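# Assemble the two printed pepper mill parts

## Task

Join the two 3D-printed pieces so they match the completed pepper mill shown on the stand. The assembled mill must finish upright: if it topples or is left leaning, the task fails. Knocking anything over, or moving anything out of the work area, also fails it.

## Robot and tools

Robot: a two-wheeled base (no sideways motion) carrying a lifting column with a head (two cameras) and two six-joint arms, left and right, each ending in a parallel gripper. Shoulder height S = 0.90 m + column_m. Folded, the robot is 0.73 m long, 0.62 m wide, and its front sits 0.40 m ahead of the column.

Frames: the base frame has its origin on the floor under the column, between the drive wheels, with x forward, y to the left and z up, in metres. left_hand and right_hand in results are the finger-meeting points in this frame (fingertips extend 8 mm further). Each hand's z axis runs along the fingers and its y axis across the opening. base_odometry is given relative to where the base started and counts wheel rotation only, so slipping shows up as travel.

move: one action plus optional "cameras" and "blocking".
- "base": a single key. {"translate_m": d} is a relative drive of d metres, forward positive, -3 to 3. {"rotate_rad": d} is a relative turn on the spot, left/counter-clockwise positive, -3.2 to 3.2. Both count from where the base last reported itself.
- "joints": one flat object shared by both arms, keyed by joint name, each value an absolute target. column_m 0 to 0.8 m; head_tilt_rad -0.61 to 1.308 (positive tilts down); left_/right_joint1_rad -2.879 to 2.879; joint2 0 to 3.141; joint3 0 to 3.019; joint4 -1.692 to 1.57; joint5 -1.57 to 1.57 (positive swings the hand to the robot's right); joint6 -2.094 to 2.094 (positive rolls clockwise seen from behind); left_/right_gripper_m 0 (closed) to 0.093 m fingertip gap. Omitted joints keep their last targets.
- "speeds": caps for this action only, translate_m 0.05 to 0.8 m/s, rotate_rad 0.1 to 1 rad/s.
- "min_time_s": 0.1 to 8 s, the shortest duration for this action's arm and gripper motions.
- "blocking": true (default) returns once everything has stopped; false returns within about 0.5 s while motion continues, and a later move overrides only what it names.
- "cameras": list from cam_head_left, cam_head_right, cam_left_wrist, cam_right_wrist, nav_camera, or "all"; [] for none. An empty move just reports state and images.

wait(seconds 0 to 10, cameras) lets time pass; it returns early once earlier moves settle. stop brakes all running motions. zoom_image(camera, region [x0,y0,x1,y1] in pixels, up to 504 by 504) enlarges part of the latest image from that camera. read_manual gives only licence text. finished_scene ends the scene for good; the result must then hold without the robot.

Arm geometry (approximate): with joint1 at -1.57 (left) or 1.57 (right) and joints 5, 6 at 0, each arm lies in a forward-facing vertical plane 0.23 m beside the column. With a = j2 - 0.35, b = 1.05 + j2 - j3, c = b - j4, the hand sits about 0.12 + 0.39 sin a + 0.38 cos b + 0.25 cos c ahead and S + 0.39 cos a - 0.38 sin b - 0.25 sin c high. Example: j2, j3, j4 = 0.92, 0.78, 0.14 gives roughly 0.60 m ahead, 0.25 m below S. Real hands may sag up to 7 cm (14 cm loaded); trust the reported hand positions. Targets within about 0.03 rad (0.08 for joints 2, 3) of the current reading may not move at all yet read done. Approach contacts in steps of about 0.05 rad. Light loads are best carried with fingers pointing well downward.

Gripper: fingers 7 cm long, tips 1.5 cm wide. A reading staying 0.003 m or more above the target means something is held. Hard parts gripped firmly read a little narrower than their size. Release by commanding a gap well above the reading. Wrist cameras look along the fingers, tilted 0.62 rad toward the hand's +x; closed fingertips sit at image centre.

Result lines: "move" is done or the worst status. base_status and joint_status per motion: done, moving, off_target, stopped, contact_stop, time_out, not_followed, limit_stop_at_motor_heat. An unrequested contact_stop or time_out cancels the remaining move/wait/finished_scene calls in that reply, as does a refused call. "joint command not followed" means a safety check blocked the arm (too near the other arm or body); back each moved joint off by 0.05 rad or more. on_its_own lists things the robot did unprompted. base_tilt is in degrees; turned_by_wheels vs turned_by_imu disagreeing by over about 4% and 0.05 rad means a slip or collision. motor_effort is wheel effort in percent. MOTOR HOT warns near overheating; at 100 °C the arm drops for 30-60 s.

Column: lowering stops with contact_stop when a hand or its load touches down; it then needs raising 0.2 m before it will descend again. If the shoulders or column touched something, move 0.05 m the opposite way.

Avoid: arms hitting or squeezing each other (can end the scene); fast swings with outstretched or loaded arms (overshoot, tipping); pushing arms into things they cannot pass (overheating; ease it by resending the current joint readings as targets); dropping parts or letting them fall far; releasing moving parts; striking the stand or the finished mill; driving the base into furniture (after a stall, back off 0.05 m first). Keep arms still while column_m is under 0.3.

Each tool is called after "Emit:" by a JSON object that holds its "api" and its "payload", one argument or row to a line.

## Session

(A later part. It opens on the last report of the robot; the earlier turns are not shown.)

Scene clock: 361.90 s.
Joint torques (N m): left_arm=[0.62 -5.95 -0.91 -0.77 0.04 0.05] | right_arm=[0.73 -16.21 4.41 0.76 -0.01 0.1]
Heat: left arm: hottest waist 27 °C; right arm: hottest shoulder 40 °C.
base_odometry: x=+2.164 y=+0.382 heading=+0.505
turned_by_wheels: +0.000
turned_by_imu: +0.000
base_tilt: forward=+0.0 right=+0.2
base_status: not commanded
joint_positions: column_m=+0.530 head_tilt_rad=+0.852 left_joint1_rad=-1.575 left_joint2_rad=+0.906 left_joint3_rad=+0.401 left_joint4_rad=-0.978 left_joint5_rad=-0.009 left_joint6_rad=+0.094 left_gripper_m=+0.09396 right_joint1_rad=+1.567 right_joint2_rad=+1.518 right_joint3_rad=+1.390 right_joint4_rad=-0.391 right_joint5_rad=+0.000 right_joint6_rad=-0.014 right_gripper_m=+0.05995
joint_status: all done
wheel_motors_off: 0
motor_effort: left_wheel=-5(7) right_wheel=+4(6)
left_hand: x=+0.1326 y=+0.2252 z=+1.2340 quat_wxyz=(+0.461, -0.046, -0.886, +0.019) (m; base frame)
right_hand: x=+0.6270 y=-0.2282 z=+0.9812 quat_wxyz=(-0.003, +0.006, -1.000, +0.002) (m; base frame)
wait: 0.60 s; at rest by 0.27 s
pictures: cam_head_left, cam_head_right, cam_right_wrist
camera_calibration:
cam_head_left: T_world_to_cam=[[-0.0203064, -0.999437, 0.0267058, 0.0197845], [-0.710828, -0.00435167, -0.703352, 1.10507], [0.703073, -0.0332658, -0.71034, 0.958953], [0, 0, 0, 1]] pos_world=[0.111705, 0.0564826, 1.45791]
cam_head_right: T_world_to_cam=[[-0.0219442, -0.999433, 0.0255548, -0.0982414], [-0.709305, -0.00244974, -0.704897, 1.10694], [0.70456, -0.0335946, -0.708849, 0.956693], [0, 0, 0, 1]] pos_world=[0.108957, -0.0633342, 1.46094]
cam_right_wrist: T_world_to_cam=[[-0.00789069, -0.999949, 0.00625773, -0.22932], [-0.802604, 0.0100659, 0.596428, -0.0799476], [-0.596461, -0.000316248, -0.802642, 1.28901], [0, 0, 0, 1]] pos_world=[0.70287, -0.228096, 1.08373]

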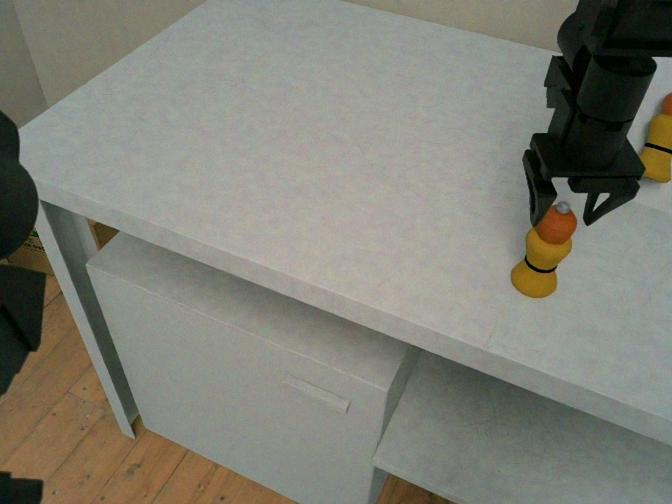

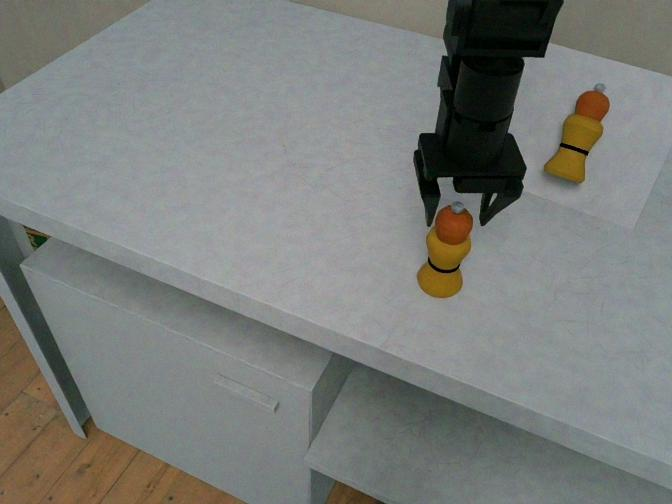

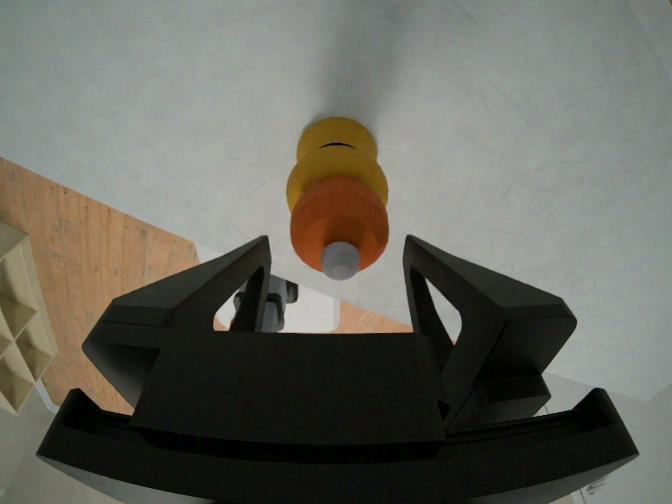

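Emit:
{"api": "move", "payload": {
  "joints": {"right_gripper_m": 0.075}
}}

Emit:
{"api": "move", "payload": {
  "joints": {"column_m": 0.7},
  "cameras": []
}}

Emit:
{"api": "wait", "payload": {
  "seconds": 0.6,
  "cameras": ["cam_head_left", "cam_right_wrist"]
}}

Scene clock: 379.40 s.
Joint torques (N m): left_arm=[0.56 -5.89 -0.91 -0.77 0.04 0.05] | right_arm=[0.67 -16.21 4.42 0.76 -0.01 0.1]
Heat: left arm: hottest waist 27 °C; right arm: hottest shoulder 40 °C.
move: done
base_odometry: x=+2.164 y=+0.382 heading=+0.505
turned_by_wheels: +0.000
turned_by_imu: +0.001
base_tilt: forward=+0.0 right=+0.3
base_status: not commanded
joint_positions: column_m=+0.530 head_tilt_rad=+0.852 left_joint1_rad=-1.575 left_joint2_rad=+0.906 left_joint3_rad=+0.401 left_joint4_rad=-0.978 left_joint5_rad=-0.009 left_joint6_rad=+0.094 left_gripper_m=+0.09396 right_joint1_rad=+1.567 right_joint2_rad=+1.518 right_joint3_rad=+1.390 right_joint4_rad=-0.391 right_joint5_rad=+0.000 right_joint6_rad=-0.014 right_gripper_m=+0.07492
joint_status: all done
wheel_motors_off: 0
motor_effort: left_wheel=-4(6) right_wheel=+4(5)
left_hand: x=+0.1326 y=+0.2252 z=+1.2340 quat_wxyz=(+0.461, -0.046, -0.886, +0.019) (m; base frame)
right_hand: x=+0.6270 y=-0.2282 z=+0.9812 quat_wxyz=(-0.003, +0.006, -1.000, +0.002) (m; base frame)
pictures: none

Scene clock: 382.20 s.
Joint torques (N m): left_arm=[0.62 -5.95 -0.91 -0.77 0.04 0.05] | right_arm=[0.67 -16.38 4.44 0.76 -0.01 0.1]
Heat: left arm: hottest waist 27 °C; right arm: hottest shoulder 40 °C.
move: done
base_odometry: x=+2.164 y=+0.382 heading=+0.505
turned_by_wheels: +0.000
turned_by_imu: +0.001
base_tilt: forward=+0.0 right=+0.3
base_status: not commanded
joint_positions: column_m=+0.700 head_tilt_rad=+0.852 left_joint1_rad=-1.575 left_joint2_rad=+0.906 left_joint3_rad=+0.401 left_joint4_rad=-0.978 left_joint5_rad=-0.009 left_joint6_rad=+0.094 left_gripper_m=+0.09396 right_joint1_rad=+1.567 right_joint2_rad=+1.518 right_joint3_rad=+1.390 right_joint4_rad=-0.391 right_joint5_rad=+0.000 right_joint6_rad=-0.014 right_gripper_m=+0.07492
joint_status: all done
wheel_motors_off: 0
motor_effort: left_wheel=-4(8) right_wheel=+4(6)
left_hand: x=+0.1326 y=+0.2252 z=+1.4040 quat_wxyz=(+0.461, -0.046, -0.886, +0.019) (m; base frame)
right_hand: x=+0.6270 y=-0.2282 z=+1.1512 quat_wxyz=(-0.003, +0.006, -1.000, +0.002) (m; base frame)
pictures: none
No camera images: "cameras" was empty.

Scene clock: 382.80 s.
Joint torques (N m): left_arm=[0.62 -5.89 -0.91 -0.77 0.04 0.05] | right_arm=[0.67 -16.26 4.41 0.76 -0.01 0.1]
Heat: left arm: hottest waist 27 °C; right arm: hottest shoulder 40 °C.
base_odometry: x=+2.164 y=+0.382 heading=+0.505
turned_by_wheels: +0.000
turned_by_imu: +0.000
base_tilt: forward=+0.2 right=+0.2
base_status: not commanded
joint_positions: column_m=+0.700 head_tilt_rad=+0.852 left_joint1_rad=-1.575 left_joint2_rad=+0.906 left_joint3_rad=+0.401 left_joint4_rad=-0.978 left_joint5_rad=-0.009 left_joint6_rad=+0.094 left_gripper_m=+0.09396 right_joint1_rad=+1.567 right_joint2_rad=+1.518 right_joint3_rad=+1.390 right_joint4_rad=-0.391 right_joint5_rad=+0.000 right_joint6_rad=-0.014 right_gripper_m=+0.07492
joint_status: all done
wheel_motors_off: 0
motor_effort: left_wheel=-7(8) right_wheel=+4(6)
left_hand: x=+0.1326 y=+0.2252 z=+1.4040 quat_wxyz=(+0.461, -0.046, -0.886, +0.019) (m; base frame)
right_hand: x=+0.6270 y=-0.2282 z=+1.1512 quat_wxyz=(-0.003, +0.006, -1.000, +0.002) (m; base frame)
wait: 0.60 s; at rest by 0.27 s
pictures: cam_head_left, cam_right_wrist
camera_calibration:
cam_head_left: T_world_to_cam=[[-0.0203064, -0.999437, 0.0267058, 0.0152445], [-0.710828, -0.00435167, -0.703352, 1.22464], [0.703073, -0.0332658, -0.71034, 1.07971], [0, 0, 0, 1]] pos_world=[0.111705, 0.0564826, 1.62791]
cam_right_wrist: T_world_to_cam=[[-0.00789069, -0.999949, 0.00625773, -0.230384], [-0.802604, 0.0100659, 0.596428, -0.18134], [-0.596461, -0.000316248, -0.802642, 1.42546], [0, 0, 0, 1]] pos_world=[0.70287, -0.228096, 1.25373]

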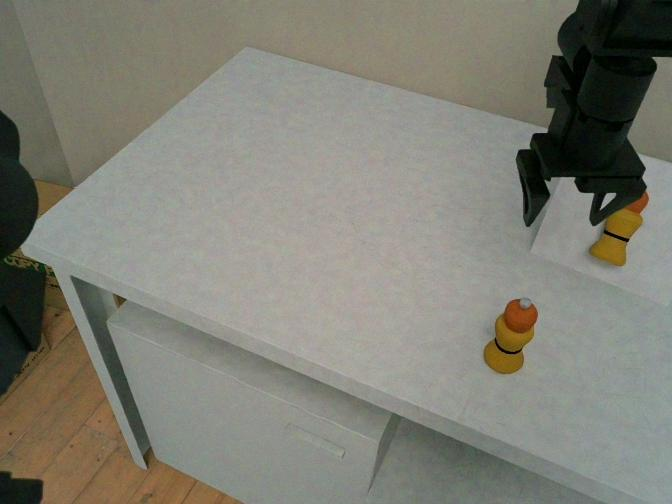

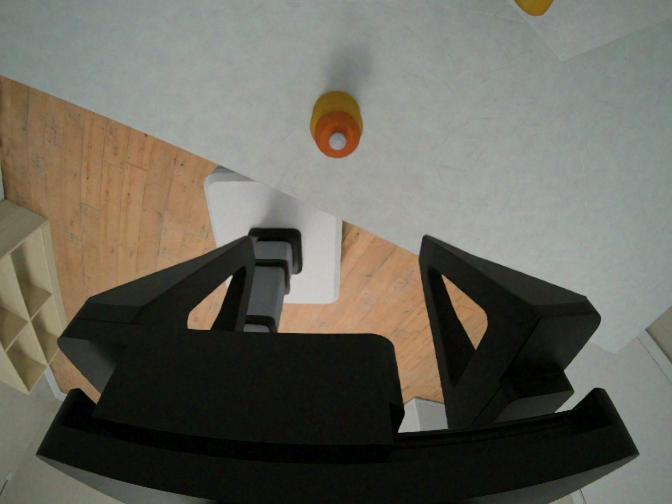

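Emit:
{"api": "zoom_image", "payload": {
  "camera": "cam_head_left",
  "region": [460, 170, 672, 390]
}}

Emit:
{"api": "zoom_image", "payload": {
  "camera": "cam_right_wrist",
  "region": [286, 70, 386, 170]
}}

Scaled by 2.291 from the camera's 672x504 image, which has a finer 960x720 frame.

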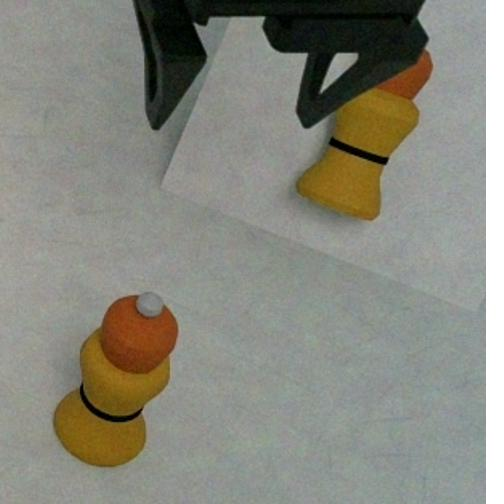

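Scaled by 5.040 from the camera's 672x504 image, which has a finer 960x720 frame.

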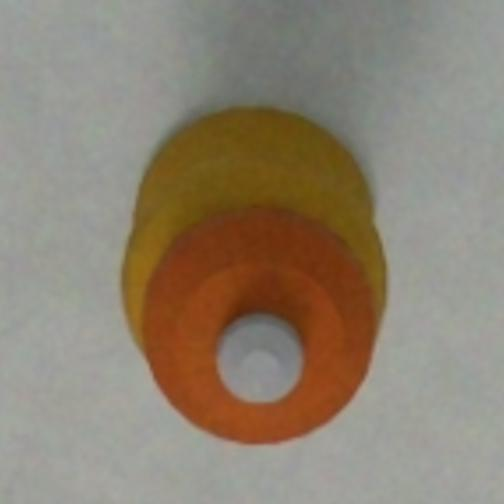

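Emit:
{"api": "move", "payload": {
  "joints": {"right_joint1_rad": 2.1}
}}

Emit:
{"api": "wait", "payload": {
  "seconds": 0.6,
  "cameras": ["cam_head_left", "cam_head_right"]
}}

Emit:
{"api": "zoom_image", "payload": {
  "camera": "cam_head_left",
  "region": [460, 170, 672, 390]
}}

Emit:
{"api": "zoom_image", "payload": {
  "camera": "cam_head_right",
  "region": [370, 170, 582, 390]
}}

Scene clock: 399.43 s.
Joint torques (N m): left_arm=[0.62 -5.89 -0.91 -0.77 0.04 0.05] | right_arm=[6.12 -14.51 4.64 0.84 -0.2 0.04]
Heat: left arm: hottest waist 27 °C; right arm: hottest shoulder 40 °C.
move: done
base_odometry: x=+2.164 y=+0.382 heading=+0.505
turned_by_wheels: +0.000
turned_by_imu: +0.001
base_tilt: forward=-0.1 right=+0.2
base_status: not commanded
joint_positions: column_m=+0.700 head_tilt_rad=+0.852 left_joint1_rad=-1.575 left_joint2_rad=+0.906 left_joint3_rad=+0.401 left_joint4_rad=-0.978 left_joint5_rad=-0.009 left_joint6_rad=+0.094 left_gripper_m=+0.09396 right_joint1_rad=+2.124 right_joint2_rad=+1.518 right_joint3_rad=+1.390 right_joint4_rad=-0.391 right_joint5_rad=-0.002 right_joint6_rad=-0.013 right_gripper_m=+0.07493
joint_status: all done
wheel_motors_off: 0
motor_effort: left_wheel=-6(7) right_wheel=+4(6)
left_hand: x=+0.1326 y=+0.2252 z=+1.4040 quat_wxyz=(+0.461, -0.046, -0.886, +0.019) (m; base frame)
right_hand: x=+0.5774 y=+0.1241 z=+1.2371 quat_wxyz=(-0.004, +0.142, -0.961, -0.238) (m; base frame)
pictures: none

Scene clock: 400.03 s.
Joint torques (N m): left_arm=[0.62 -5.95 -0.88 -0.77 0.04 0.05] | right_arm=[6.18 -14.68 4.66 0.84 -0.2 0.04]
Heat: left arm: hottest waist 27 °C; right arm: hottest shoulder 40 °C.
base_odometry: x=+2.164 y=+0.382 heading=+0.505
turned_by_wheels: +0.000
turned_by_imu: +0.000
base_tilt: forward=+0.1 right=+0.3
base_status: not commanded
joint_positions: column_m=+0.700 head_tilt_rad=+0.852 left_joint1_rad=-1.575 left_joint2_rad=+0.906 left_joint3_rad=+0.401 left_joint4_rad=-0.978 left_joint5_rad=-0.009 left_joint6_rad=+0.094 left_gripper_m=+0.09396 right_joint1_rad=+2.124 right_joint2_rad=+1.518 right_joint3_rad=+1.390 right_joint4_rad=-0.391 right_joint5_rad=-0.002 right_joint6_rad=-0.013 right_gripper_m=+0.07493
joint_status: all done
wheel_motors_off: 0
motor_effort: left_wheel=-7(7) right_wheel=+5(6)
left_hand: x=+0.1326 y=+0.2252 z=+1.4040 quat_wxyz=(+0.461, -0.046, -0.886, +0.019) (m; base frame)
right_hand: x=+0.5774 y=+0.1241 z=+1.2371 quat_wxyz=(-0.004, +0.142, -0.961, -0.238) (m; base frame)
wait: 0.60 s; at rest by 0.27 s
pictures: cam_head_left, cam_head_right
camera_calibration:
cam_head_left: T_world_to_cam=[[-0.0203064, -0.999437, 0.0267058, 0.0152445], [-0.710828, -0.00435167, -0.703352, 1.22464], [0.703073, -0.0332658, -0.71034, 1.07971], [0, 0, 0, 1]] pos_world=[0.111705, 0.0564826, 1.62791]
cam_head_right: T_world_to_cam=[[-0.0219442, -0.999433, 0.0255548, -0.102586], [-0.709305, -0.00244974, -0.704897, 1.22677], [0.70456, -0.0335946, -0.708849, 1.0772], [0, 0, 0, 1]] pos_world=[0.108957, -0.0633342, 1.63094]

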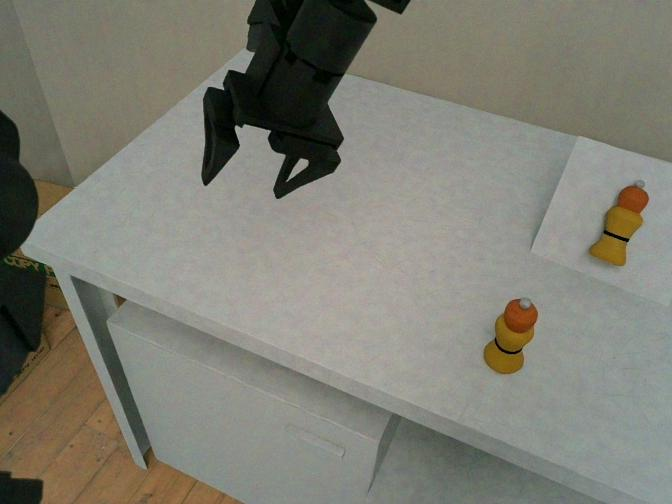

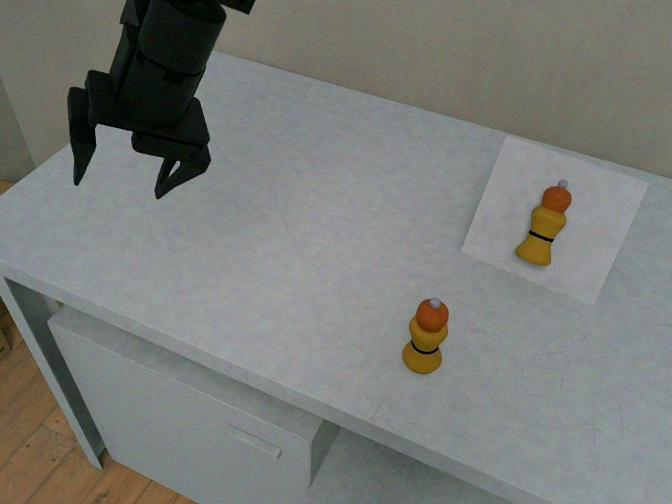

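Scaled by 2.291 from the camera's 672x504 image, which has a finer 960x720 frame.

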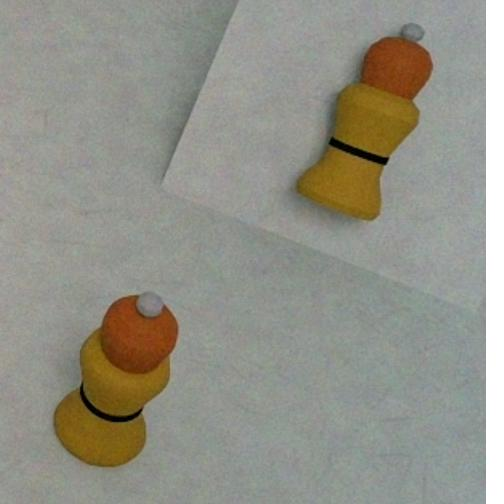

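Scaled by 2.291 from the camera's 672x504 image, which has a finer 960x720 frame.

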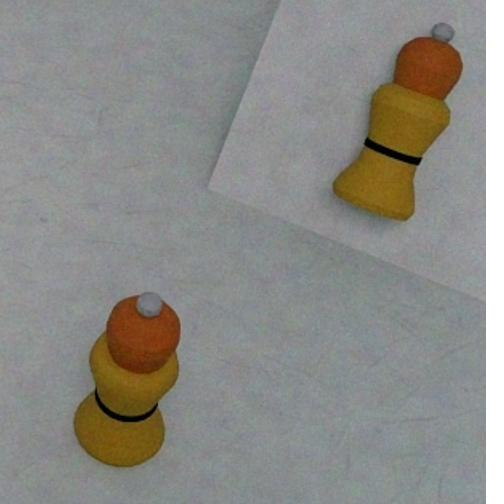

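Emit:
{"api": "move", "payload": {
  "joints": {"column_m": 0.42, "head_tilt_rad": 0.6}
}}

Emit:
{"api": "wait", "payload": {
  "seconds": 0.6,
  "cameras": ["cam_head_left", "cam_head_right"]
}}

Scene clock: 462.63 s.
Joint torques (N m): left_arm=[0.67 -5.95 -0.91 -0.76 0.04 0.05] | right_arm=[6.18 -14.74 4.71 0.84 -0.2 0.04]
Heat: left arm: hottest waist 27 °C; right arm: hottest shoulder 38 °C.
move: done
base_odometry: x=+2.164 y=+0.382 heading=+0.505
turned_by_wheels: +0.000
turned_by_imu: +0.002
base_tilt: forward=+0.1 right=+0.2
base_status: not commanded
joint_positions: column_m=+0.420 head_tilt_rad=+0.617 left_joint1_rad=-1.575 left_joint2_rad=+0.906 left_joint3_rad=+0.401 left_joint4_rad=-0.978 left_joint5_rad=-0.009 left_joint6_rad=+0.094 left_gripper_m=+0.09396 right_joint1_rad=+2.124 right_joint2_rad=+1.518 right_joint3_rad=+1.390 right_joint4_rad=-0.391 right_joint5_rad=-0.002 right_joint6_rad=-0.013 right_gripper_m=+0.07493
joint_status: all done
wheel_motors_off: 0
motor_effort: left_wheel=-4(7) right_wheel=+5(6)
left_hand: x=+0.1326 y=+0.2252 z=+1.1242 quat_wxyz=(+0.461, -0.046, -0.886, +0.019) (m; base frame)
right_hand: x=+0.5774 y=+0.1241 z=+0.9573 quat_wxyz=(-0.004, +0.142, -0.961, -0.238) (m; base frame)
pictures: none

Scene clock: 463.23 s.
Joint torques (N m): left_arm=[0.62 -5.89 -0.92 -0.76 0.04 0.05] | right_arm=[6.18 -14.68 4.66 0.85 -0.2 0.04]
Heat: left arm: hottest waist 27 °C; right arm: hottest shoulder 38 °C.
base_odometry: x=+2.164 y=+0.382 heading=+0.505
turned_by_wheels: +0.000
turned_by_imu: +0.000
base_tilt: forward=-0.1 right=+0.2
base_status: not commanded
joint_positions: column_m=+0.420 head_tilt_rad=+0.617 left_joint1_rad=-1.575 left_joint2_rad=+0.906 left_joint3_rad=+0.401 left_joint4_rad=-0.978 left_joint5_rad=-0.009 left_joint6_rad=+0.094 left_gripper_m=+0.09396 right_joint1_rad=+2.124 right_joint2_rad=+1.518 right_joint3_rad=+1.390 right_joint4_rad=-0.391 right_joint5_rad=-0.002 right_joint6_rad=-0.013 right_gripper_m=+0.07493
joint_status: all done
wheel_motors_off: 0
motor_effort: left_wheel=-4(7) right_wheel=+4(6)
left_hand: x=+0.1326 y=+0.2252 z=+1.1242 quat_wxyz=(+0.461, -0.046, -0.886, +0.019) (m; base frame)
right_hand: x=+0.5774 y=+0.1241 z=+0.9573 quat_wxyz=(-0.004, +0.142, -0.961, -0.238) (m; base frame)
wait: 0.60 s; at rest by 0.27 s
pictures: cam_head_left, cam_head_right
camera_calibration:
cam_head_left: T_world_to_cam=[[-0.0259634, -0.999437, 0.021249, 0.0306716], [-0.527697, -0.00435102, -0.849421, 1.224], [0.849036, -0.033267, -0.527287, 0.616306], [0, 0, 0, 1]] pos_world=[0.123431, 0.0564826, 1.36401]
cam_head_right: T_world_to_cam=[[-0.0272885, -0.999433, 0.0197486, -0.0870031], [-0.525857, -0.00244908, -0.85057, 1.22525], [0.850135, -0.0335957, -0.525491, 0.613731], [0, 0, 0, 1]] pos_world=[0.120176, -0.0633342, 1.36639]

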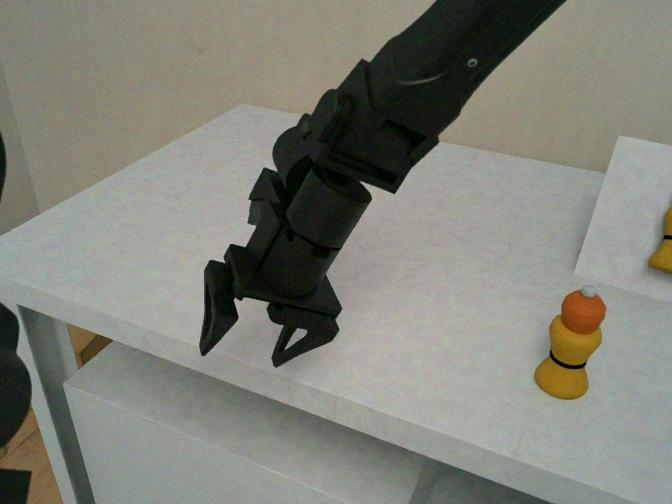

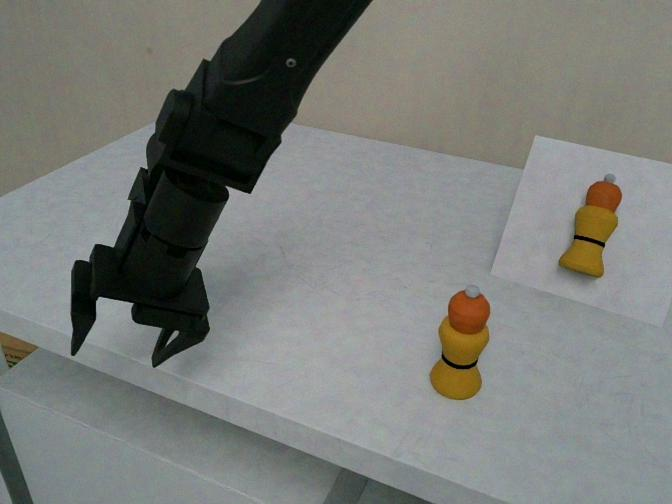

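Emit:
{"api": "zoom_image", "payload": {
  "camera": "cam_head_right",
  "region": [415, 275, 525, 405]
}}

Emit:
{"api": "zoom_image", "payload": {
  "camera": "cam_head_right",
  "region": [535, 165, 645, 295]
}}

Scaled by 3.877 from the camera's 672x504 image, which has a finer 960x720 frame.

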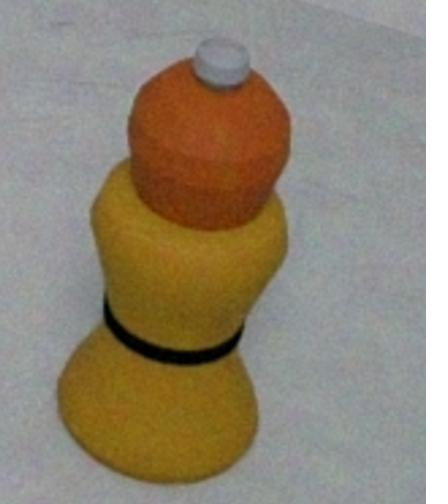

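Scaled by 3.877 from the camera's 672x504 image, which has a finer 960x720 frame.

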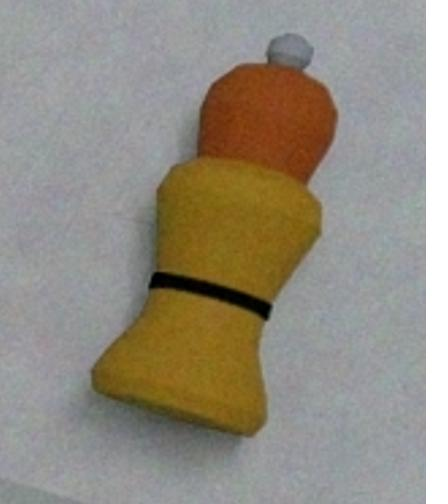

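Emit:
{"api": "finished_scene", "payload": {

}}

The scene is finished: the task was done.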